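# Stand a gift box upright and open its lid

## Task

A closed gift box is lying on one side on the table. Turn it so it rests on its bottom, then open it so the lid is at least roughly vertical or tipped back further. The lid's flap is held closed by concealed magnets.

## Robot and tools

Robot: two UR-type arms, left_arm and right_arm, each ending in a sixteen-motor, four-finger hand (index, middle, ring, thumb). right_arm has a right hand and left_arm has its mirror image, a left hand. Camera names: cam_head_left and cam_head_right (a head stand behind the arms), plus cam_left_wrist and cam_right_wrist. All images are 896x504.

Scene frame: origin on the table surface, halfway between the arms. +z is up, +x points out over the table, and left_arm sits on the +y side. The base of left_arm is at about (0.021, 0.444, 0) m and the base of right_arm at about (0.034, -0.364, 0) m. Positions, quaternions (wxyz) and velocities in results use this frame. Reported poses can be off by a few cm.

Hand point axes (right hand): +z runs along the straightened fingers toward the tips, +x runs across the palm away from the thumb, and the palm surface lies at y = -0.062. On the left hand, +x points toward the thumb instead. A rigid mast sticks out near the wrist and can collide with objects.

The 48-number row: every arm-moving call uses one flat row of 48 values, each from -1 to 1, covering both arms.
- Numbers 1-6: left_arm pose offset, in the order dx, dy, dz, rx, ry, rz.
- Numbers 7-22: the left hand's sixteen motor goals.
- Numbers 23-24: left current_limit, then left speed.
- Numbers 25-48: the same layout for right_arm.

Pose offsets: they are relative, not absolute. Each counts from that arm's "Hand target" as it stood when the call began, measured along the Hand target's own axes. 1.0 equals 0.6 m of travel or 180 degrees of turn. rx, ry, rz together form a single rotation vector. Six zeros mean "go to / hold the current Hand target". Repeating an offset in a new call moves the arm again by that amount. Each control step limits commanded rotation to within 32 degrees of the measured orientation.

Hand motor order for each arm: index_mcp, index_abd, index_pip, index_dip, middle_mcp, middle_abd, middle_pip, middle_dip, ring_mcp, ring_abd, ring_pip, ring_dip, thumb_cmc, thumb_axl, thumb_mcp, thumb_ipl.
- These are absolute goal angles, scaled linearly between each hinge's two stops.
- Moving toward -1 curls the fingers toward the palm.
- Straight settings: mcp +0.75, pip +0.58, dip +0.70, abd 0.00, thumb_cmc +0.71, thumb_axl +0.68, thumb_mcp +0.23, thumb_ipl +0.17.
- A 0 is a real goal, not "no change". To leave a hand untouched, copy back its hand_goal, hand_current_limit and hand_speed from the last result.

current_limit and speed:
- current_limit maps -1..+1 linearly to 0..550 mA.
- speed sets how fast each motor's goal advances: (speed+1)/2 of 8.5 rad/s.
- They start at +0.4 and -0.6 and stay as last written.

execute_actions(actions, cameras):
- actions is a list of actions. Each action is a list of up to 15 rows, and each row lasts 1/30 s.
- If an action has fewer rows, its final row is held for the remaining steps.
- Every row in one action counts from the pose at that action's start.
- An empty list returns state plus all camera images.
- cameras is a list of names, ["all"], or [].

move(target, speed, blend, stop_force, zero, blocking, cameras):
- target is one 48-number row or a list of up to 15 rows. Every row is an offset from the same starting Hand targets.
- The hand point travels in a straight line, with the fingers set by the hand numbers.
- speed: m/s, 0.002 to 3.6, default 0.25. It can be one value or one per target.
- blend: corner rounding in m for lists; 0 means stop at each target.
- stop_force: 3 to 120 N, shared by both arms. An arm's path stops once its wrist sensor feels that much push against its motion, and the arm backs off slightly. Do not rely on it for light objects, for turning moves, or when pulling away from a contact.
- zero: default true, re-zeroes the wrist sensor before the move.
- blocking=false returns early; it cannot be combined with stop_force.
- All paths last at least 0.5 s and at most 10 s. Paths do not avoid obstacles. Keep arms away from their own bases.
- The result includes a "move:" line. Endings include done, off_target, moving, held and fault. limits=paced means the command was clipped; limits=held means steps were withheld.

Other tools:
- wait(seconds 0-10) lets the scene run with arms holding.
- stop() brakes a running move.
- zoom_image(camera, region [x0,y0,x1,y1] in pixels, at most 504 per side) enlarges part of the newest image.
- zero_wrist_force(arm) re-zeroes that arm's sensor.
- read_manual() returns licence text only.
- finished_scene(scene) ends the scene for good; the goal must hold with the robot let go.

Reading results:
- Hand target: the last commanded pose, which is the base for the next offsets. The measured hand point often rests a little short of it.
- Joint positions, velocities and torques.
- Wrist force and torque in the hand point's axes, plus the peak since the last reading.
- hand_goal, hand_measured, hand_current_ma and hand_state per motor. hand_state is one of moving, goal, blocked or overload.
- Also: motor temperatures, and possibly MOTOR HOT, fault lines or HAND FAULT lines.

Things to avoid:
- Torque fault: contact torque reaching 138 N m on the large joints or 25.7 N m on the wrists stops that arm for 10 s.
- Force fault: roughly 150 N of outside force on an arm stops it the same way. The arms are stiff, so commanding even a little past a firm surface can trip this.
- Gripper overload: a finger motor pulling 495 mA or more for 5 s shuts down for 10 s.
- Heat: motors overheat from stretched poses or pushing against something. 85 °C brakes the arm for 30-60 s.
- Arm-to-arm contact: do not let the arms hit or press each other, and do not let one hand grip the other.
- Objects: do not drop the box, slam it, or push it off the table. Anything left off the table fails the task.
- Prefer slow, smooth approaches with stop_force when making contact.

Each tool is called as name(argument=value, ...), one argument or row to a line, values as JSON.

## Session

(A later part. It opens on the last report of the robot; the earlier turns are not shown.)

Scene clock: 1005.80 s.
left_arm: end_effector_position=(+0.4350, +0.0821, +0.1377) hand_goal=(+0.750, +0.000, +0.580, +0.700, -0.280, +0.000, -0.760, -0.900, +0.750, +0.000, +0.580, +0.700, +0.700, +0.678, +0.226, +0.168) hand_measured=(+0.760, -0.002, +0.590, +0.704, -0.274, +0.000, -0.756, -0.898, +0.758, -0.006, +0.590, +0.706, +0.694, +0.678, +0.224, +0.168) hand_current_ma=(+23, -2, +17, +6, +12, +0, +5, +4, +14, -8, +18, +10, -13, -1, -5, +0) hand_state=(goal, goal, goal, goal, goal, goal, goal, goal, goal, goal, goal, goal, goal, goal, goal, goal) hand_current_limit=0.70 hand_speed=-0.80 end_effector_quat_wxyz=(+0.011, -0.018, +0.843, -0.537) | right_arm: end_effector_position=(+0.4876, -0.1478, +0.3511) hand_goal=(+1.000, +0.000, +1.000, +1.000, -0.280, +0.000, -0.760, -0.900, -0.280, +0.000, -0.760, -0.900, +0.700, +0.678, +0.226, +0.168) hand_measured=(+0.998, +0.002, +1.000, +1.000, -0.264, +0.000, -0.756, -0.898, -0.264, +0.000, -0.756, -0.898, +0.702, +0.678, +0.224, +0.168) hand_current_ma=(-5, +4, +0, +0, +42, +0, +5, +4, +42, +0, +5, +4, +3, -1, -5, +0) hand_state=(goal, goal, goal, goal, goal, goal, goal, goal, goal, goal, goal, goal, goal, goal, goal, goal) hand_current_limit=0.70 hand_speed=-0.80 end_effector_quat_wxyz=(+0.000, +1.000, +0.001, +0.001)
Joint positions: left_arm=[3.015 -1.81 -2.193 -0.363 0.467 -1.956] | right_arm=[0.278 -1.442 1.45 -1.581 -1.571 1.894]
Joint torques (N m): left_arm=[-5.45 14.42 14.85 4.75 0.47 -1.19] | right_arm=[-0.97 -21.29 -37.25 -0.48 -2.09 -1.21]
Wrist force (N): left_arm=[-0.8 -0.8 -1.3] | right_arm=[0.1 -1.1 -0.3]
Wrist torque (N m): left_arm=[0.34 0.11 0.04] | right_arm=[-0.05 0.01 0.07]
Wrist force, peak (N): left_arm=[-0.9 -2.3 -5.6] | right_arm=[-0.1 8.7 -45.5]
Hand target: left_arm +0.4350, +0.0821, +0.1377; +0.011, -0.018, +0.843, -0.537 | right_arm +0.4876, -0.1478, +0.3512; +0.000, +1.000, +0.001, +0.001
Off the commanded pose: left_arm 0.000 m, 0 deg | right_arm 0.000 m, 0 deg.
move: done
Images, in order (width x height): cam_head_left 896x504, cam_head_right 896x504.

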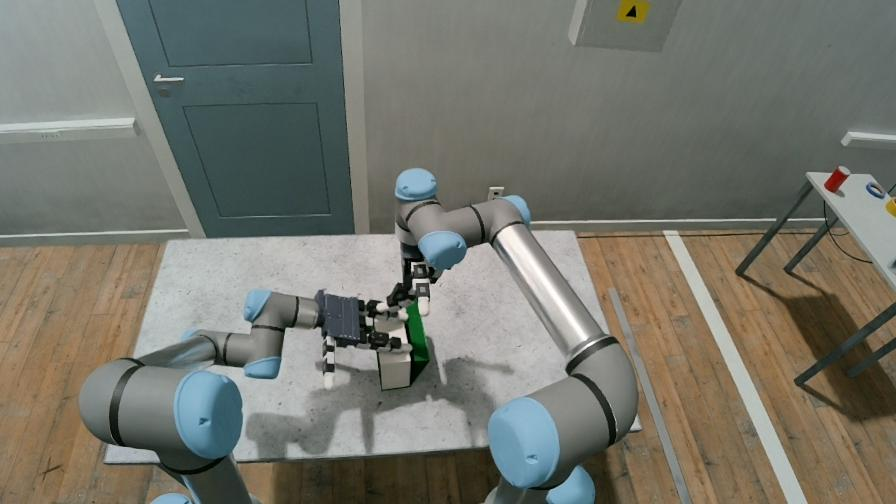

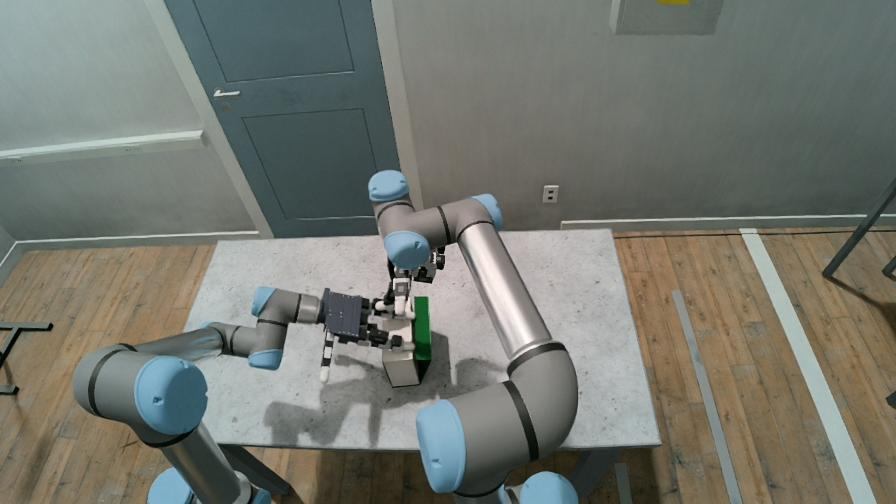

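move(
  target=[
    [0,0,0,0,0,0,0.75,0,0.58,0.7,-0.28,0,-0.76,-0.9,0.75,0,0.58,0.7,0.7,0.678,0.226,0.168,0.7,-0.8,0,0.12,0,0,0,0,1,0,1,1,-0.28,0,-0.76,-0.9,-0.28,0,-0.76,-0.9,0.7,0.678,0.226,0.168,0.7,-0.8],
    [0,-0.0755,-0.035,0,0,0,0.75,0,0.58,0.7,-0.28,0,-0.76,-0.9,0.75,0,0.58,0.7,0.7,0.678,0.226,0.168,0.7,-0.8,0,0.12,0,0,0,0,0.75,0,0.58,0.7,-0.28,0,-0.76,-0.9,-0.28,0,-0.76,-0.9,0.7,0.678,0.226,0.168,0.7,-0.8],
    [0,-0.0755,-0.035,0,0,0,0.75,0,0.58,0.7,0.75,0,0.58,0.7,0.75,0,0.58,0.7,0.7,0.678,0.226,0.168,0.7,-0.8,0,0.12,0,0,0,0,0.75,0,0.58,0.7,0.75,0,0.58,0.7,0.75,0,0.58,0.7,0.7,0.678,0.226,0.168,0.7,-0.8],
    [0,0,0,0,0,0,0.75,0,0.58,0.7,0.75,0,0.58,0.7,0.75,0,0.58,0.7,0.7,0.678,0.226,0.168,0.7,-0.8,0,0.12,0,0,0,0,0.75,0,0.58,0.7,0.75,0,0.58,0.7,0.75,0,0.58,0.7,0.7,0.678,0.226,0.168,0.7,-0.8],
  ],
  speed=0.08,
)

move(
  target=[
    [0,-0.035,0.0754,0,0,0,0.75,0,0.58,0.7,0.75,0,0.58,0.7,0.75,0,0.58,0.7,0.7,0.678,0.226,0.168,0.7,-0.8,0,0,0,0,0,0,0.75,0,0.58,0.7,0.75,0,0.58,0.7,0.75,0,0.58,0.7,0.7,0.678,0.226,0.168,0.7,-0.8],
  ],
  speed=0.03,
  stop_force=10,
  cameras=["cam_head_left","cam_head_right"],
)

zoom_image(
  camera="cam_head_left",
  region=[310, 260, 450, 400],
)

zoom_image(
  camera="cam_head_right",
  region=[310, 260, 450, 400],
)

Scene clock: 1046.07 s.
left_arm: end_effector_position=(+0.4350, +0.0821, +0.1378) hand_goal=(+0.750, +0.000, +0.580, +0.700, +0.750, +0.000, +0.580, +0.700, +0.750, +0.000, +0.580, +0.700, +0.700, +0.678, +0.226, +0.168) hand_measured=(+0.760, +0.000, +0.588, +0.704, +0.760, +0.002, +0.588, +0.702, +0.760, +0.000, +0.588, +0.704, +0.692, +0.678, +0.224, +0.168) hand_current_ma=(+20, +0, +14, +6, +19, +3, +16, +4, +21, -1, +13, +8, -13, -1, -5, +0) hand_state=(goal, goal, goal, goal, goal, goal, goal, goal, goal, goal, goal, goal, goal, goal, goal, goal) hand_current_limit=0.70 hand_speed=-0.80 end_effector_quat_wxyz=(+0.011, -0.018, +0.843, -0.537) | right_arm: end_effector_position=(+0.4877, -0.2198, +0.3511) hand_goal=(+0.750, +0.000, +0.580, +0.700, +0.750, +0.000, +0.580, +0.700, +0.750, +0.000, +0.580, +0.700, +0.700, +0.678, +0.226, +0.168) hand_measured=(+0.750, +0.002, +0.582, +0.702, +0.748, +0.000, +0.576, +0.696, +0.748, +0.000, +0.578, +0.696, +0.702, +0.678, +0.224, +0.168) hand_current_ma=(+1, +4, +3, +5, -5, +0, -5, -5, -5, +0, -5, -5, +3, -1, -5, +0) hand_state=(goal, goal, goal, goal, goal, goal, goal, goal, goal, goal, goal, goal, goal, goal, goal, goal) hand_current_limit=0.70 hand_speed=-0.80 end_effector_quat_wxyz=(+0.000, +1.000, +0.001, +0.001)
Joint positions: left_arm=[3.015 -1.809 -2.193 -0.363 0.466 -1.956] | right_arm=[0.146 -1.526 1.543 -1.588 -1.57 1.762]
Joint torques (N m): left_arm=[-6.51 13.44 3.09 4.3 1.21 -1.33] | right_arm=[-5.49 -33.96 -15.79 -3.27 0.22 -1.64]
Wrist force (N): left_arm=[-0.4 -2.7 -3.3] | right_arm=[0.1 -0.8 -0.5]
Wrist torque (N m): left_arm=[0.62 0.18 0.10] | right_arm=[-0.03 -0.01 0.12]
Wrist force, peak (N): left_arm=[-0.4 -2.8 -3.6] | right_arm=[0.1 -1.7 -0.4]
Hand target: left_arm +0.4350, +0.0821, +0.1377; +0.011, -0.018, +0.843, -0.537 | right_arm +0.4877, -0.2198, +0.3511; +0.000, +1.000, +0.001, +0.001
Off the commanded pose: left_arm 0.000 m, 0 deg | right_arm 0.000 m, 0 deg.
move: done

Scene clock: 1048.80 s.
left_arm: end_effector_position=(+0.4371, +0.0323, +0.1376) hand_goal=(+0.750, +0.000, +0.580, +0.700, +0.750, +0.000, +0.580, +0.700, +0.750, +0.000, +0.580, +0.700, +0.700, +0.678, +0.226, +0.168) hand_measured=(+0.744, -0.004, +0.580, +0.702, +0.744, -0.004, +0.580, +0.702, +0.742, -0.004, +0.580, +0.702, +0.692, +0.678, +0.224, +0.168) hand_current_ma=(-13, -5, +0, +3, -13, -4, +0, +4, -16, -5, +0, +4, -13, -1, -5, +0) hand_state=(goal, goal, goal, goal, goal, goal, goal, goal, goal, goal, goal, goal, goal, goal, goal, goal) hand_current_limit=0.70 hand_speed=-0.80 end_effector_quat_wxyz=(+0.011, -0.018, +0.843, -0.537) | right_arm: end_effector_position=(+0.4877, -0.2198, +0.3511) hand_goal=(+0.750, +0.000, +0.580, +0.700, +0.750, +0.000, +0.580, +0.700, +0.750, +0.000, +0.580, +0.700, +0.700, +0.678, +0.226, +0.168) hand_measured=(+0.750, +0.002, +0.582, +0.702, +0.748, +0.000, +0.576, +0.696, +0.748, +0.000, +0.578, +0.696, +0.702, +0.678, +0.224, +0.168) hand_current_ma=(+1, +4, +3, +5, -5, +0, -5, -5, -5, +0, -5, -5, +3, -1, -5, +0) hand_state=(goal, goal, goal, goal, goal, goal, goal, goal, goal, goal, goal, goal, goal, goal, goal, goal) hand_current_limit=0.70 hand_speed=-0.80 end_effector_quat_wxyz=(+0.000, +1.000, +0.001, +0.001)
Joint positions: left_arm=[2.91 -1.904 -2.118 -0.163 0.511 -2.159] | right_arm=[0.146 -1.526 1.543 -1.588 -1.57 1.762]
Joint torques (N m): left_arm=[-5.66 19.52 24.45 4.93 0.42 -1.27] | right_arm=[-5.63 -32.67 -15.45 -2.72 -1.23 -1.51]
Wrist force (N): left_arm=[-1.1 0.7 -1.4] | right_arm=[-0.2 -0.9 -0.5]
Wrist torque (N m): left_arm=[0.20 0.13 -0.06] | right_arm=[-0.05 0.03 0.09]
Wrist force, peak (N): left_arm=[-1.3 -2.9 -3.7] | right_arm=[0.2 -1.1 -0.8]
Hand target: left_arm +0.4371, +0.0323, +0.1376; +0.011, -0.018, +0.843, -0.537 | right_arm +0.4877, -0.2198, +0.3511; +0.000, +1.000, +0.001, +0.001
Off the commanded pose: left_arm 0.000 m, 0 deg | right_arm 0.000 m, 0 deg.
move: done
Images, in order (width x height): cam_head_left 896x504, cam_head_right 896x504.

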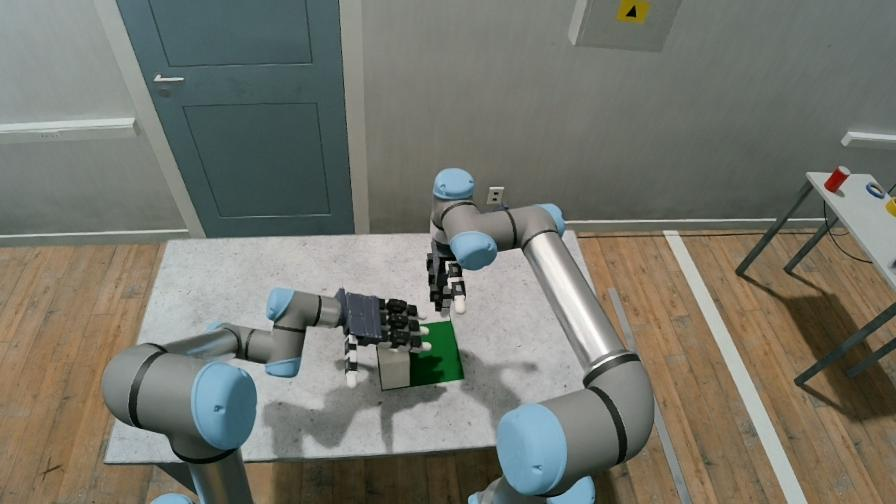

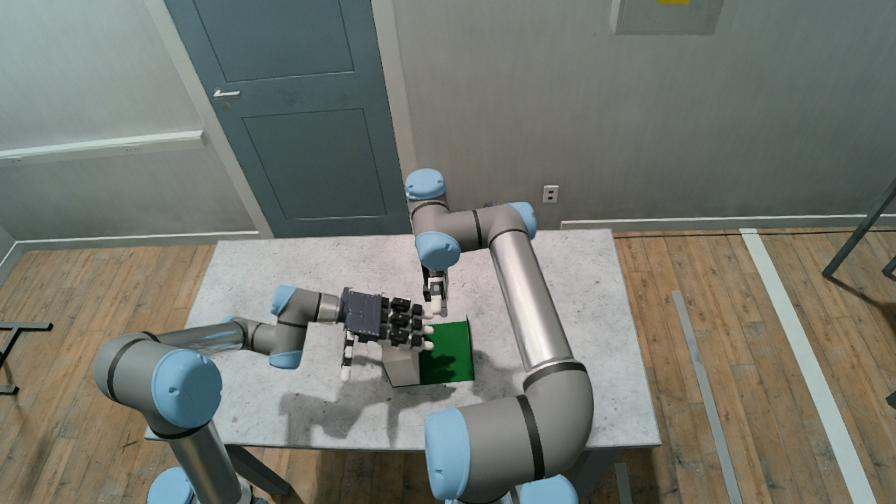

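Scaled by 3.600 from the camera's 896x504 image, which has a finer 1280x720 frame.

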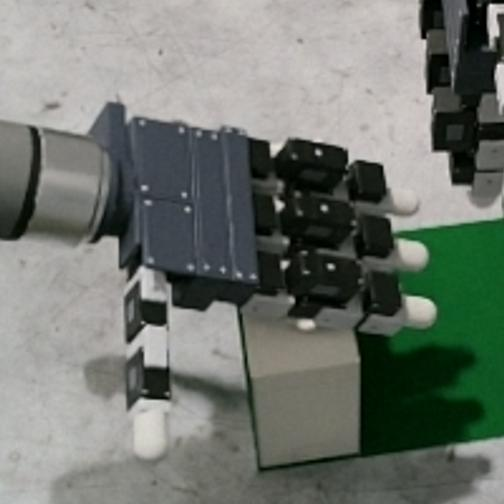

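Scaled by 3.600 from the camera's 896x504 image, which has a finer 1280x720 frame.

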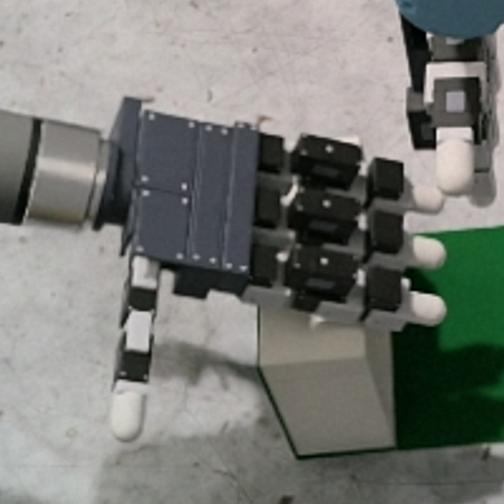

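move(
  target=[
    [-0.008,-0.049,-0.132,0,0,0,0.75,0,0.58,0.7,0.75,0,0.58,0.7,0.75,0,0.58,0.7,0.7,0.678,0.226,0.168,0.7,-0.8,0,0,0,0,0,0,0.75,0,0.58,0.7,0.75,0,0.58,0.7,0.75,0,0.58,0.7,0.7,0.678,0.226,0.168,0.7,-0.8],
    [0.009,0.018,-0.285,-0.111,-0.013,-0.006,0.75,0,0.58,0.7,0.75,0,0.58,0.7,0.75,0,0.58,0.7,0.7,0.678,0.226,0.168,0.7,-0.8,-0.075,0,0,0,0,-0.039,0.75,0,0.58,0.7,0.75,0,0.58,0.7,0.75,0,0.58,0.7,0.7,0.678,0.226,0.168,0.7,-0.8],
    [0.009,0.085,-0.254,-0.111,-0.013,-0.006,0.75,0,0.58,0.7,0.75,0,0.58,0.7,0.75,0,0.58,0.7,0.7,0.678,0.226,0.168,0.7,-0.8,-0.075,0,0,0,0,-0.039,0.75,0,0.58,0.7,0.75,0,0.58,0.7,0.75,0,0.58,0.7,0.7,0.678,0.226,0.168,0.7,-0.8],
  ],
  speed=0.1,
  cameras=["cam_head_left","cam_head_right","cam_left_wrist"],
)

zoom_image(
  camera="cam_head_left",
  region=[330, 270, 490, 420],
)

zoom_image(
  camera="cam_head_right",
  region=[330, 270, 490, 420],
)

Scene clock: 1117.77 s.
left_arm: end_effector_position=(+0.4249, +0.1916, +0.1560) hand_goal=(+0.750, +0.000, +0.580, +0.700, +0.750, +0.000, +0.580, +0.700, +0.750, +0.000, +0.580, +0.700, +0.700, +0.678, +0.226, +0.168) hand_measured=(+0.742, -0.004, +0.580, +0.702, +0.742, -0.002, +0.580, +0.702, +0.742, -0.004, +0.580, +0.702, +0.692, +0.678, +0.224, +0.168) hand_current_ma=(-14, -4, +0, +3, -14, -4, +0, +4, -17, -4, +0, +4, -13, -1, -5, +0) hand_state=(goal, goal, goal, goal, goal, goal, goal, goal, goal, goal, goal, goal, goal, goal, goal, goal) hand_current_limit=0.70 hand_speed=-0.80 end_effector_quat_wxyz=(+0.020, -0.038, +0.923, -0.382) | right_arm: end_effector_position=(+0.4427, -0.2199, +0.3511) hand_goal=(+0.750, +0.000, +0.580, +0.700, +0.750, +0.000, +0.580, +0.700, +0.750, +0.000, +0.580, +0.700, +0.700, +0.678, +0.226, +0.168) hand_measured=(+0.750, +0.002, +0.582, +0.702, +0.748, +0.000, +0.576, +0.696, +0.748, +0.000, +0.578, +0.696, +0.702, +0.678, +0.224, +0.168) hand_current_ma=(+1, +4, +3, +5, -5, +0, -5, -5, -5, +0, -5, -5, +3, -1, -5, +0) hand_state=(goal, goal, goal, goal, goal, goal, goal, goal, goal, goal, goal, goal, goal, goal, goal, goal) hand_current_limit=0.70 hand_speed=-0.80 end_effector_quat_wxyz=(+0.000, +0.998, +0.062, +0.001)
Joint positions: left_arm=[3.105 -1.568 -2.175 -0.839 0.794 -1.745] | right_arm=[0.174 -1.645 1.659 -1.587 -1.571 1.668]
Joint torques (N m): left_arm=[-6.44 7.81 6.18 4.78 0.36 -1.3] | right_arm=[7.03 -30.32 -14.77 -0.65 1.34 -1.72]
Wrist force (N): left_arm=[-1.1 0.5 -1.9] | right_arm=[0.1 -1.4 -0.7]
Wrist torque (N m): left_arm=[0.19 0.12 -0.05] | right_arm=[-0.13 0.04 0.09]
Wrist force, peak (N): left_arm=[-1.0 -0.2 -2.7] | right_arm=[0.0 -1.6 -0.8]
Hand target: left_arm +0.4249, +0.1916, +0.1559; +0.020, -0.038, +0.923, -0.382 | right_arm +0.4427, -0.2199, +0.3511; +0.000, +0.998, +0.062, +0.001
Off the commanded pose: left_arm 0.000 m, 0 deg | right_arm 0.000 m, 0 deg.
move: done
Images, in order (width x height): cam_head_left 896x504, cam_head_right 896x504, cam_left_wrist 896x504.

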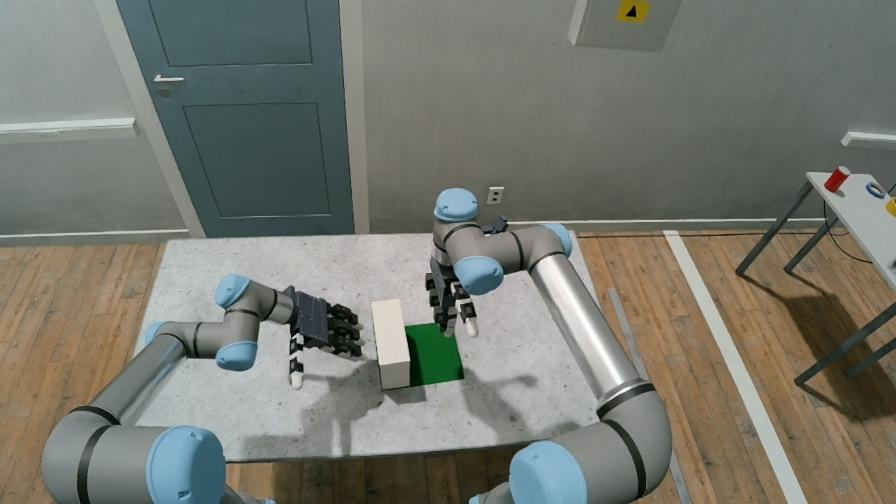

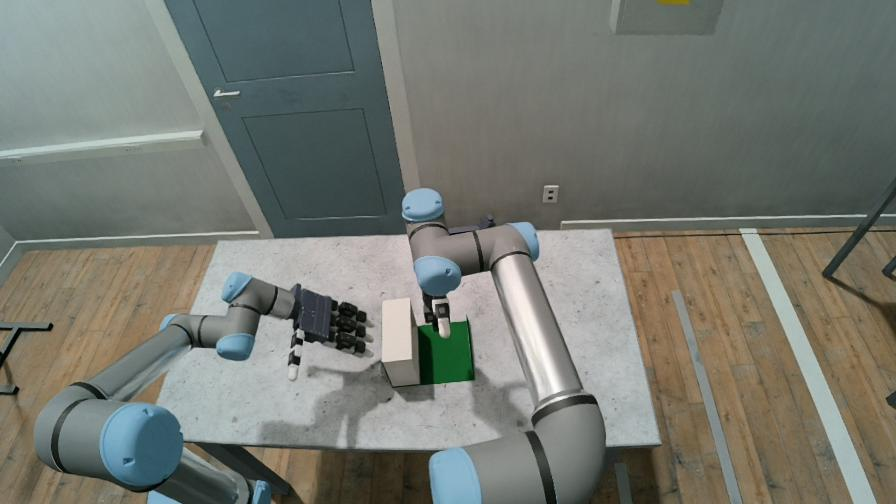

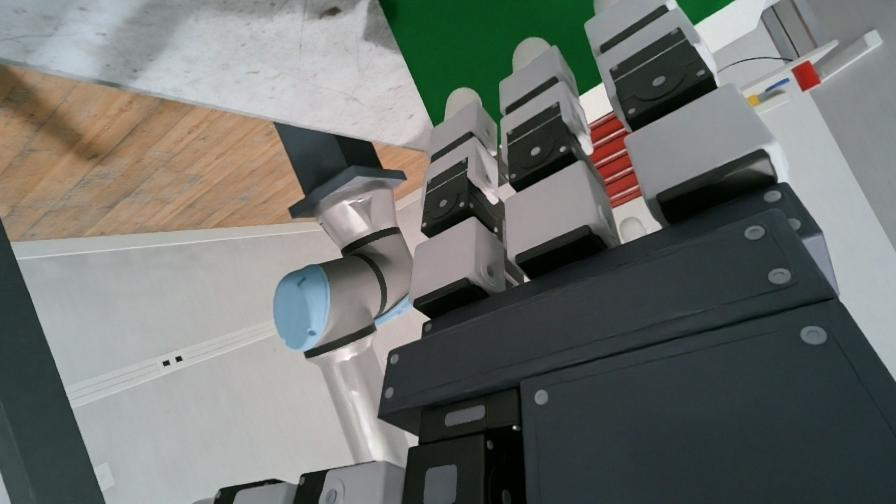

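Scaled by 3.150 from the camera's 896x504 image, which has a finer 1280x720 frame.

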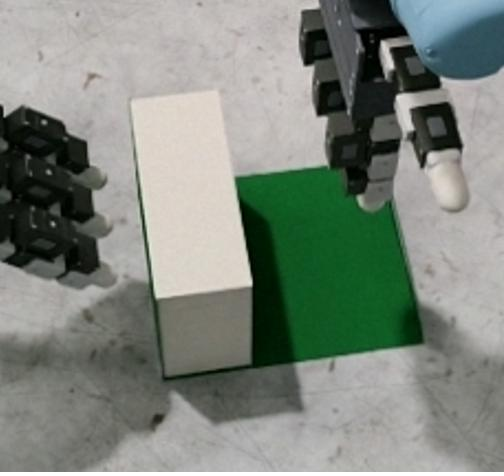

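Scaled by 3.150 from the camera's 896x504 image, which has a finer 1280x720 frame.

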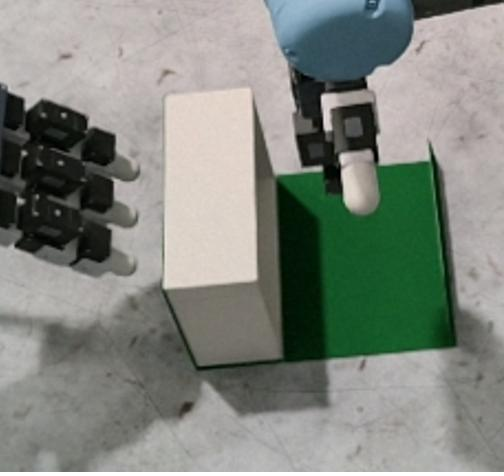

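move(
  target=[
    [-0.025,0,0,0,0,0,0.75,0,0.58,0.7,0.75,0,0.58,0.7,0.75,0,0.58,0.7,0.7,0.678,0.226,0.168,0.7,-0.8,0.049,0.06,0.05,0.2,0,0,0.75,0,0.58,0.7,0.75,0,0.58,0.7,0.75,0,0.58,0.7,0.7,0.678,0.226,0.168,0.7,-0.8],
    [-0.025,0,0,0,0,0,0.75,0,0.58,0.7,0.75,0,0.58,0.7,0.75,0,0.58,0.7,0.7,0.678,0.226,0.168,0.7,-0.8,0.049,0.0,0.304,0.25,0,0,0.75,0,0.58,0.7,0.75,0,0.58,0.7,0.75,0,0.58,0.7,0.7,0.678,0.226,0.168,0.7,-0.8],
  ],
  speed=0.1,
  blend=[0.03,0],
)

move(
  target=[
    [0,-0.0412,0.0412,0,0,0,0.75,0,0.58,0.7,0.75,0,0.58,0.7,0.75,0,0.58,0.7,0.7,0.678,0.226,0.168,0.7,-0.8,0,0,0,0,0,0,0.75,0,0.58,0.7,0.75,0,0.58,0.7,0.75,0,0.58,0.7,0.7,0.678,0.226,0.168,0.7,-0.8],
  ],
  speed=0.015,
  stop_force=3,
  cameras=["cam_head_left","cam_head_right"],
)

zoom_image(
  camera="cam_head_left",
  region=[330, 270, 490, 420],
)

zoom_image(
  camera="cam_head_right",
  region=[330, 270, 490, 420],
)

Scene clock: 1163.50 s.
left_arm: end_effector_position=(+0.4399, +0.1929, +0.1560) hand_goal=(+0.750, +0.000, +0.580, +0.700, +0.750, +0.000, +0.580, +0.700, +0.750, +0.000, +0.580, +0.700, +0.700, +0.678, +0.226, +0.168) hand_measured=(+0.742, -0.004, +0.580, +0.702, +0.742, -0.002, +0.580, +0.702, +0.742, -0.004, +0.580, +0.702, +0.692, +0.678, +0.224, +0.168) hand_current_ma=(-14, -4, +0, +3, -14, -4, +0, +4, -17, -4, +0, +4, -13, -1, -5, +0) hand_state=(goal, goal, goal, goal, goal, goal, goal, goal, goal, goal, goal, goal, goal, goal, goal, goal) hand_current_limit=0.70 hand_speed=-0.80 end_effector_quat_wxyz=(+0.020, -0.038, +0.923, -0.382) | right_arm: end_effector_position=(+0.4721, -0.2161, +0.1688) hand_goal=(+0.750, +0.000, +0.580, +0.700, +0.750, +0.000, +0.580, +0.700, +0.750, +0.000, +0.580, +0.700, +0.700, +0.678, +0.226, +0.168) hand_measured=(+0.744, +0.002, +0.580, +0.702, +0.744, +0.000, +0.576, +0.696, +0.744, +0.000, +0.578, +0.696, +0.696, +0.678, +0.224, +0.168) hand_current_ma=(-12, +4, +1, +4, -11, +0, -5, -5, -11, +0, -5, -5, -8, -1, -5, +0) hand_state=(goal, goal, goal, goal, goal, goal, goal, goal, goal, goal, goal, goal, goal, goal, goal, goal) hand_current_limit=0.70 hand_speed=-0.80 end_effector_quat_wxyz=(-0.382, +0.922, +0.057, -0.023)
Joint positions: left_arm=[3.109 -1.601 -2.14 -0.845 0.793 -1.739] | right_arm=[-0.228 -1.557 1.998 -1.721 -0.83 1.151]
Joint torques (N m): left_arm=[6.69 10.07 28.79 0.62 -3.01 1.78] | right_arm=[7.35 -8.83 -12.03 -3.57 3.81 -1.17]
Wrist force (N): left_arm=[-1.1 0.9 -1.8] | right_arm=[0.4 0.2 -2.0]
Wrist torque (N m): left_arm=[0.24 0.12 -0.23] | right_arm=[0.10 0.06 0.19]
Wrist force, peak (N): left_arm=[-1.3 0.6 -2.3] | right_arm=[0.7 -0.4 -2.0]
Hand target: left_arm +0.4399, +0.1929, +0.1560; +0.020, -0.038, +0.923, -0.382 | right_arm +0.4721, -0.2161, +0.1687; -0.382, +0.922, +0.057, -0.023
Off the commanded pose: left_arm 0.000 m, 0 deg | right_arm 0.000 m, 0 deg.
move: done

Scene clock: 1166.83 s.
left_arm: end_effector_position=(+0.4429, +0.1580, +0.1560) hand_goal=(+0.750, +0.000, +0.580, +0.700, +0.750, +0.000, +0.580, +0.700, +0.750, +0.000, +0.580, +0.700, +0.700, +0.678, +0.226, +0.168) hand_measured=(+0.742, -0.004, +0.580, +0.702, +0.742, -0.002, +0.580, +0.702, +0.742, -0.004, +0.580, +0.702, +0.692, +0.678, +0.224, +0.168) hand_current_ma=(-14, -4, +0, +3, -14, -4, +0, +4, -18, -4, +0, +3, -13, -1, -5, +0) hand_state=(goal, goal, goal, goal, goal, goal, goal, goal, goal, goal, goal, goal, goal, goal, goal, goal) hand_current_limit=0.70 hand_speed=-0.80 end_effector_quat_wxyz=(+0.020, -0.038, +0.923, -0.382) | right_arm: end_effector_position=(+0.4721, -0.2161, +0.1687) hand_goal=(+0.750, +0.000, +0.580, +0.700, +0.750, +0.000, +0.580, +0.700, +0.750, +0.000, +0.580, +0.700, +0.700, +0.678, +0.226, +0.168) hand_measured=(+0.744, +0.002, +0.580, +0.702, +0.744, +0.000, +0.576, +0.696, +0.744, +0.000, +0.578, +0.696, +0.696, +0.678, +0.224, +0.168) hand_current_ma=(-12, +4, +1, +4, -11, +0, -5, -5, -11, +0, -5, -5, -8, -1, -5, +0) hand_state=(goal, goal, goal, goal, goal, goal, goal, goal, goal, goal, goal, goal, goal, goal, goal, goal) hand_current_limit=0.70 hand_speed=-0.80 end_effector_quat_wxyz=(-0.382, +0.922, +0.057, -0.023)
Joint positions: left_arm=[3.031 -1.651 -2.109 -0.751 0.806 -1.846] | right_arm=[-0.228 -1.557 1.998 -1.721 -0.83 1.151]
Joint torques (N m): left_arm=[-6.19 11.03 29.06 4.98 0.44 -1.06] | right_arm=[7.26 -8.77 -11.75 -3.56 3.9 2.03]
Wrist force (N): left_arm=[-1.2 0.9 -2.9] | right_arm=[0.2 0.3 -2.0]
Wrist torque (N m): left_arm=[0.30 0.08 -0.07] | right_arm=[0.12 0.09 0.18]
Wrist force, peak (N): left_arm=[-1.1 1.1 -3.0] | right_arm=[0.2 0.3 -2.3]
Hand target: left_arm +0.4429, +0.1580, +0.1560; +0.020, -0.038, +0.923, -0.382 | right_arm +0.4721, -0.2161, +0.1687; -0.382, +0.922, +0.057, -0.023
Off the commanded pose: left_arm 0.000 m, 0 deg | right_arm 0.000 m, 0 deg.
move: done
Images, in order (width x height): cam_head_left 896x504, cam_head_right 896x504.

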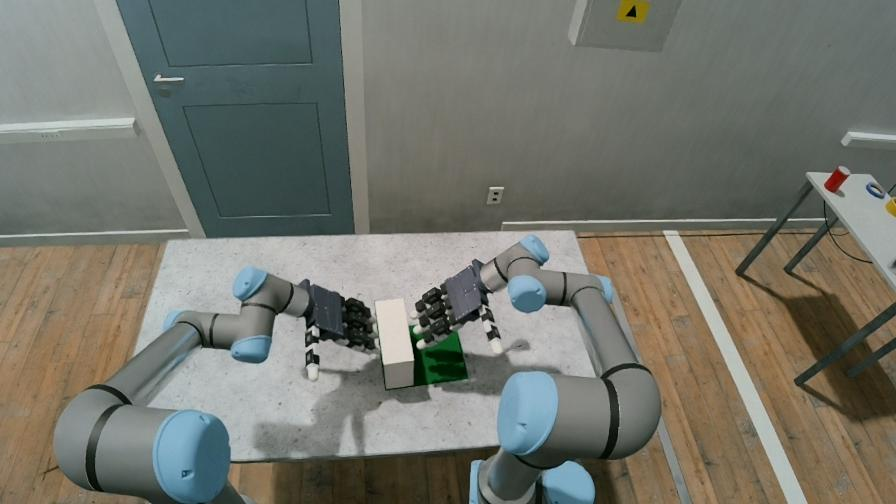

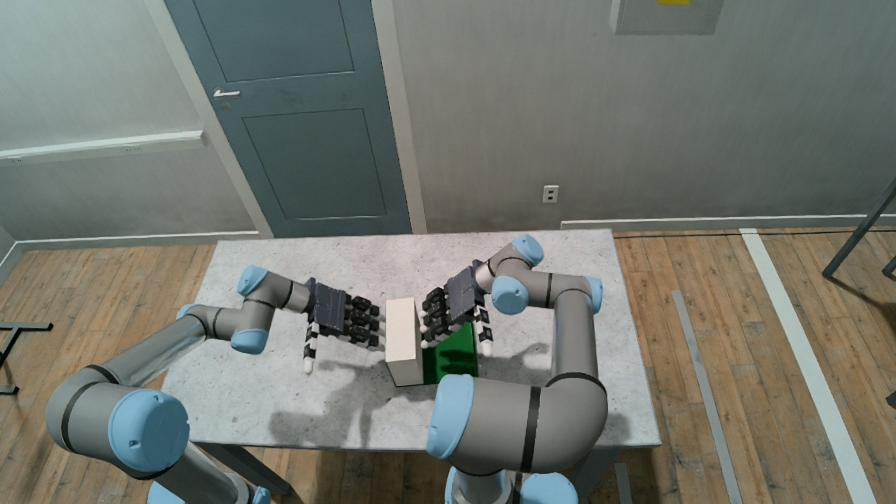

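Scaled by 3.150 from the camera's 896x504 image, which has a finer 1280x720 frame.

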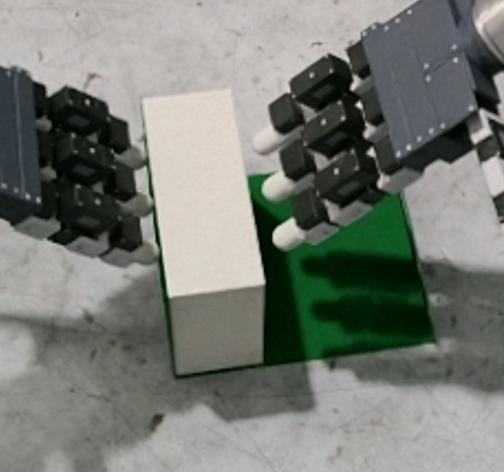

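Scaled by 3.150 from the camera's 896x504 image, which has a finer 1280x720 frame.

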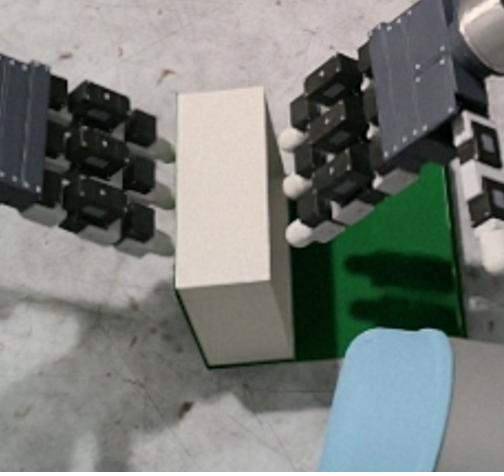

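move(
  target=[
    [0,0,0,0,0,0,0.75,0,0.58,0.7,0.75,0,0.58,0.7,0.75,0,0.58,0.7,0.7,0.678,0.226,0.168,0.7,-0.8,0,-0.0471,0.0471,0,0,0,0.75,0,0.58,0.7,0.75,0,0.58,0.7,0.75,0,0.58,0.7,0.7,0.678,0.226,0.168,0.7,-0.8],
  ],
  speed=0.015,
  stop_force=3,
  cameras=["cam_head_left","cam_head_right"],
)

zoom_image(
  camera="cam_head_left",
  region=[340, 280, 460, 400],
)

zoom_image(
  camera="cam_head_right",
  region=[360, 280, 480, 400],
)

Scene clock: 1180.00 s.
left_arm: end_effector_position=(+0.4429, +0.1580, +0.1560) hand_goal=(+0.750, +0.000, +0.580, +0.700, +0.750, +0.000, +0.580, +0.700, +0.750, +0.000, +0.580, +0.700, +0.700, +0.678, +0.226, +0.168) hand_measured=(+0.742, -0.004, +0.580, +0.702, +0.742, -0.002, +0.580, +0.702, +0.742, -0.004, +0.580, +0.702, +0.692, +0.678, +0.224, +0.168) hand_current_ma=(-15, -4, +0, +3, -16, -3, +0, +3, -18, -4, +0, +3, -13, -1, -5, +0) hand_state=(goal, goal, goal, goal, goal, goal, goal, goal, goal, goal, goal, goal, goal, goal, goal, goal) hand_current_limit=0.70 hand_speed=-0.80 end_effector_quat_wxyz=(+0.020, -0.038, +0.923, -0.382) | right_arm: end_effector_position=(+0.4696, -0.1959, +0.1687) hand_goal=(+0.750, +0.000, +0.580, +0.700, +0.750, +0.000, +0.580, +0.700, +0.750, +0.000, +0.580, +0.700, +0.700, +0.678, +0.226, +0.168) hand_measured=(+0.736, +0.002, +0.576, +0.700, +0.732, +0.000, +0.572, +0.696, +0.726, +0.000, +0.570, +0.696, +0.696, +0.678, +0.224, +0.168) hand_current_ma=(-35, +3, -6, +0, -51, +0, -15, -5, -72, +0, -23, -6, -9, -1, -5, +0) hand_state=(goal, goal, goal, goal, goal, goal, goal, goal, blocked, goal, goal, goal, goal, goal, goal, goal) hand_current_limit=0.70 hand_speed=-0.80 end_effector_quat_wxyz=(-0.382, +0.922, +0.057, -0.023)
Joint positions: left_arm=[3.031 -1.651 -2.109 -0.751 0.806 -1.846] | right_arm=[-0.185 -1.555 2.007 -1.77 -0.818 1.207]
Joint torques (N m): left_arm=[-6.44 10.55 24.29 4.13 -0.01 -1.3] | right_arm=[-5.84 -31.87 -34.63 -0.16 -1.19 -1.67]
Wrist force (N): left_arm=[-1.1 1.0 -3.0] | right_arm=[0.2 1.2 -1.6]
Wrist torque (N m): left_arm=[0.30 0.07 -0.07] | right_arm=[-0.08 0.04 0.15]
Wrist force, peak (N): left_arm=[-0.9 1.1 -5.7] | right_arm=[0.1 2.5 -3.9]
Hand target: left_arm +0.4429, +0.1580, +0.1560; +0.020, -0.038, +0.923, -0.382 | right_arm +0.4696, -0.1959, +0.1687; -0.382, +0.922, +0.057, -0.023 (not the last commanded pose)
Off the commanded pose: left_arm 0.000 m, 0 deg | right_arm 0.020 m, 0 deg.
move: contact (right_arm)
Images, in order (width x height): cam_head_left 896x504, cam_head_right 896x504.

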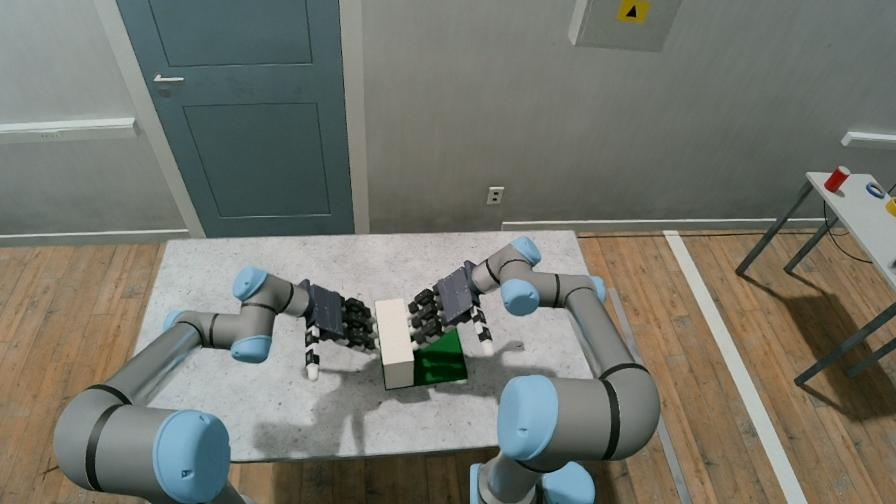

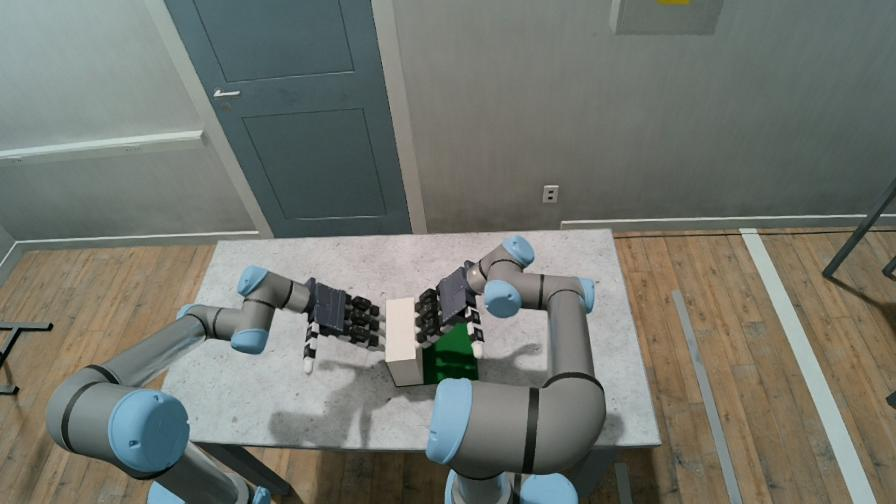

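Scaled by 4.200 from the camera's 896x504 image, which has a finer 1280x720 frame.

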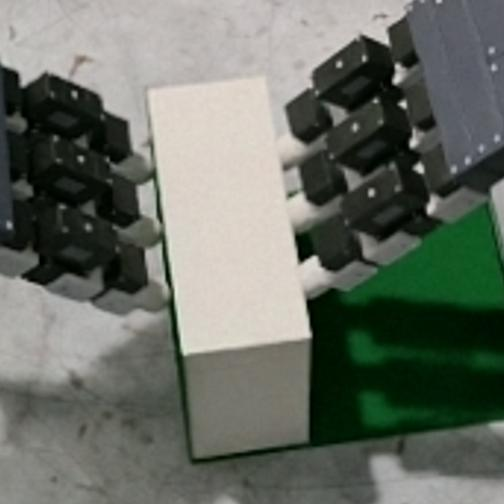

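Scaled by 4.200 from the camera's 896x504 image, which has a finer 1280x720 frame.

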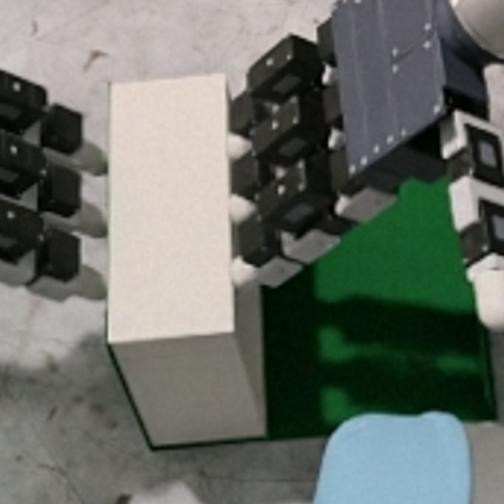

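wait(
  seconds=0.1,
  cameras=["cam_head_left", "cam_head_right"],
)

Scene clock: 1208.47 s.
left_arm: end_effector_position=(+0.4429, +0.1580, +0.1560) hand_goal=(+0.750, +0.000, +0.580, +0.700, +0.750, +0.000, +0.580, +0.700, +0.750, +0.000, +0.580, +0.700, +0.700, +0.678, +0.226, +0.168) hand_measured=(+0.742, -0.004, +0.580, +0.702, +0.742, -0.002, +0.580, +0.702, +0.742, -0.004, +0.580, +0.702, +0.692, +0.678, +0.224, +0.168) hand_current_ma=(-15, -4, +0, +3, -16, -3, +0, +3, -18, -4, +0, +3, -13, -1, -5, +0) hand_state=(goal, goal, goal, goal, goal, goal, goal, goal, goal, goal, goal, goal, goal, goal, goal, goal) hand_current_limit=0.70 hand_speed=-0.80 end_effector_quat_wxyz=(+0.020, -0.038, +0.923, -0.382) | right_arm: end_effector_position=(+0.4696, -0.1959, +0.1687) hand_goal=(+0.750, +0.000, +0.580, +0.700, +0.750, +0.000, +0.580, +0.700, +0.750, +0.000, +0.580, +0.700, +0.700, +0.678, +0.226, +0.168) hand_measured=(+0.736, +0.002, +0.576, +0.700, +0.732, +0.000, +0.572, +0.696, +0.726, +0.000, +0.570, +0.696, +0.696, +0.678, +0.224, +0.168) hand_current_ma=(-35, +3, -6, +0, -51, +0, -15, -5, -72, +0, -23, -6, -9, -1, -5, +0) hand_state=(goal, goal, goal, goal, goal, goal, goal, goal, blocked, goal, goal, goal, goal, goal, goal, goal) hand_current_limit=0.70 hand_speed=-0.80 end_effector_quat_wxyz=(-0.382, +0.922, +0.057, -0.023)
Joint positions: left_arm=[3.031 -1.651 -2.109 -0.751 0.806 -1.846] | right_arm=[-0.185 -1.555 2.007 -1.77 -0.818 1.207]
Joint torques (N m): left_arm=[-7.8 13.38 8.46 0.69 -2.62 -1.05] | right_arm=[-4.71 -32.15 -34.18 -0.75 0.89 -1.74]
Wrist force (N): left_arm=[-1.0 0.8 -2.6] | right_arm=[0.2 1.3 -1.5]
Wrist torque (N m): left_arm=[0.24 0.06 -0.06] | right_arm=[-0.07 0.05 0.15]
Wrist force, peak (N): left_arm=[-1.3 0.9 -3.1] | right_arm=[0.4 1.4 -1.8]
Hand target: left_arm +0.4429, +0.1580, +0.1560; +0.020, -0.038, +0.923, -0.382 | right_arm +0.4696, -0.1959, +0.1687; -0.382, +0.922, +0.057, -0.023 (not the last commanded pose)
Off the commanded pose: left_arm 0.000 m, 0 deg | right_arm 0.020 m, 0 deg.
wait: 0.10 s; at rest from the start
Images, in order (width x height): cam_head_left 896x504, cam_head_right 896x504.

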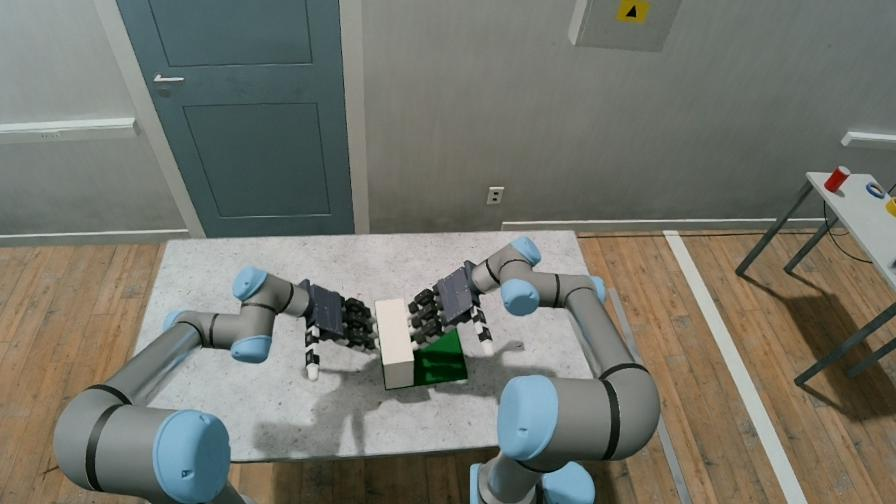

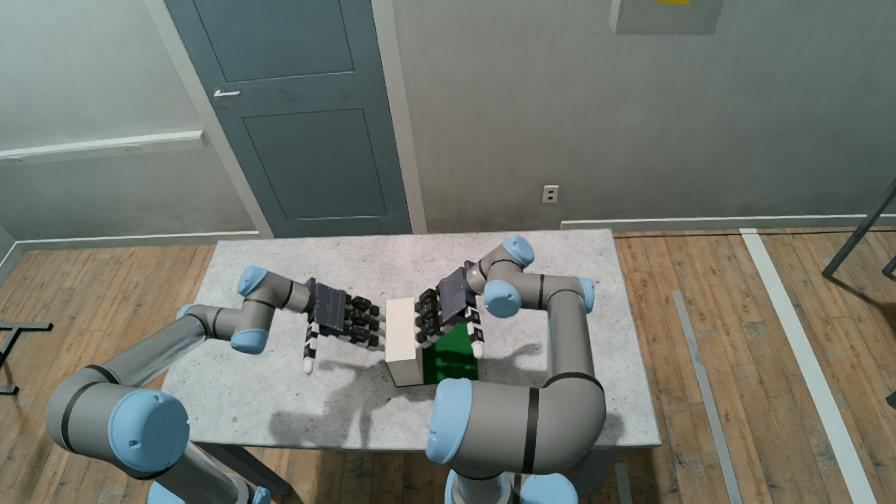

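move(
  target=[
    [0,0.0309,-0.0306,0,0,0,0.75,0,0.58,0.7,0.75,0,0.58,0.7,0.75,0,0.58,0.7,0.7,0.678,0.226,0.168,0.7,-0.8,0,-0.0456,0.0159,0,0,0,0.75,0,0.58,0.7,0.75,0,0.58,0.7,0.75,0,0.58,0.7,0.7,0.678,0.226,0.168,0.7,-0.8],
    [0,0.0643,-0.0516,0,0,0,0.75,0,0.58,0.7,0.75,0,0.58,0.7,0.75,0,0.58,0.7,0.7,0.678,0.226,0.168,0.7,-0.8,0,-0.0878,0.0395,0,0,0,0.75,0,0.58,0.7,0.75,0,0.58,0.7,0.75,0,0.58,0.7,0.7,0.678,0.226,0.168,0.7,-0.8],
  ],
  speed=0.03,
  blend=0.005,
  cameras=["cam_head_left", "cam_head_right"],
)

zoom_image(
  camera="cam_head_left",
  region=[280, 240, 520, 420],
)

Scene clock: 1267.30 s.
left_arm: end_effector_position=(+0.4387, +0.2069, +0.1506) hand_goal=(+0.750, +0.000, +0.580, +0.700, +0.750, +0.000, +0.580, +0.700, +0.750, +0.000, +0.580, +0.700, +0.700, +0.678, +0.226, +0.168) hand_measured=(+0.742, -0.004, +0.580, +0.702, +0.742, -0.002, +0.580, +0.702, +0.742, -0.004, +0.580, +0.702, +0.692, +0.678, +0.224, +0.168) hand_current_ma=(-15, -4, +0, +3, -16, -3, +0, +3, -18, -4, +0, +3, -13, -1, -5, +0) hand_state=(goal, goal, goal, goal, goal, goal, goal, goal, goal, goal, goal, goal, goal, goal, goal, goal) hand_current_limit=0.70 hand_speed=-0.80 end_effector_quat_wxyz=(+0.020, -0.038, +0.923, -0.382) | right_arm: end_effector_position=(+0.4629, -0.1424, +0.1892) hand_goal=(+0.750, +0.000, +0.580, +0.700, +0.750, +0.000, +0.580, +0.700, +0.750, +0.000, +0.580, +0.700, +0.700, +0.678, +0.226, +0.168) hand_measured=(+0.736, +0.002, +0.576, +0.700, +0.732, +0.000, +0.572, +0.696, +0.726, +0.000, +0.570, +0.696, +0.696, +0.678, +0.224, +0.168) hand_current_ma=(-35, +3, -6, +0, -50, +0, -14, -5, -72, +0, -23, -6, -9, -1, -5, +0) hand_state=(goal, goal, goal, goal, goal, goal, goal, goal, blocked, goal, goal, goal, goal, goal, goal, goal) hand_current_limit=0.70 hand_speed=-0.80 end_effector_quat_wxyz=(-0.382, +0.922, +0.057, -0.023)
Joint positions: left_arm=[3.142 -1.59 -2.158 -0.869 0.79 -1.694] | right_arm=[-0.07 -1.561 1.985 -1.85 -0.796 1.364]
Joint torques (N m): left_arm=[7.45 36.02 7.57 0.75 -2.84 1.81] | right_arm=[6.73 -9.03 -34.77 -3.94 4.16 2.3]
Wrist force (N): left_arm=[-1.2 0.7 -2.6] | right_arm=[0.4 0.2 -1.7]
Wrist torque (N m): left_arm=[0.28 0.09 -0.23] | right_arm=[-0.04 0.04 0.05]
Wrist force, peak (N): left_arm=[-1.1 1.1 -3.4] | right_arm=[0.2 1.4 -2.0]
Hand target: left_arm +0.4387, +0.2070, +0.1506; +0.020, -0.038, +0.923, -0.382 | right_arm +0.4629, -0.1423, +0.1893; -0.382, +0.922, +0.057, -0.023
Off the commanded pose: left_arm 0.000 m, 0 deg | right_arm 0.000 m, 0 deg.
move: done
Images, in order (width x height): cam_head_left 896x504, cam_head_right 896x504.

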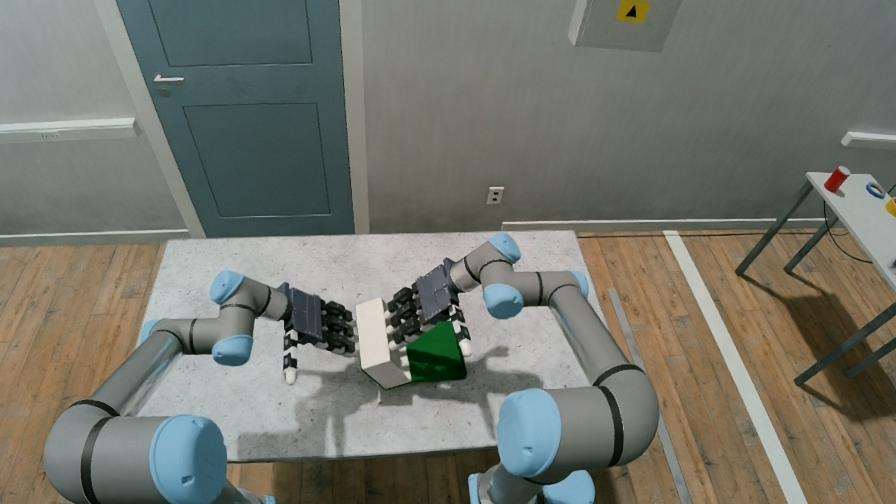

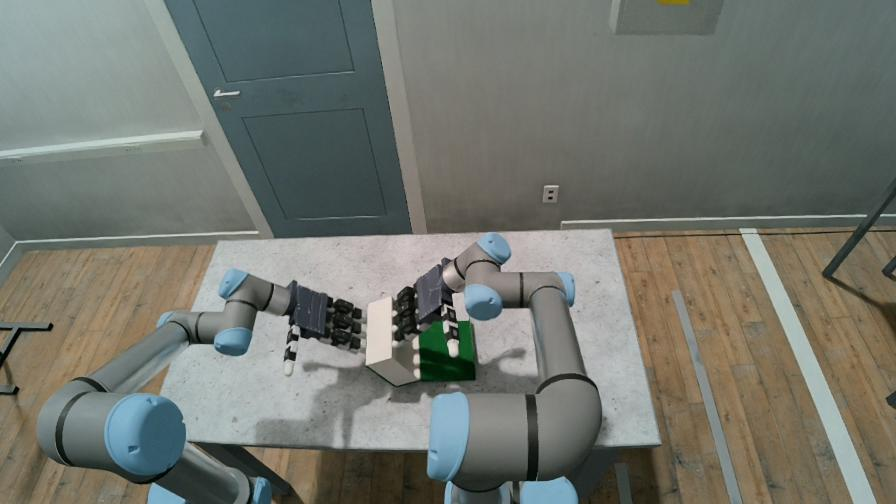

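Scaled by 2.100 from the camera's 896x504 image, which has a finer 1280x720 frame.

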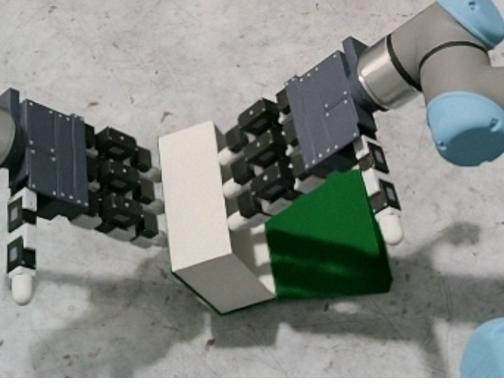

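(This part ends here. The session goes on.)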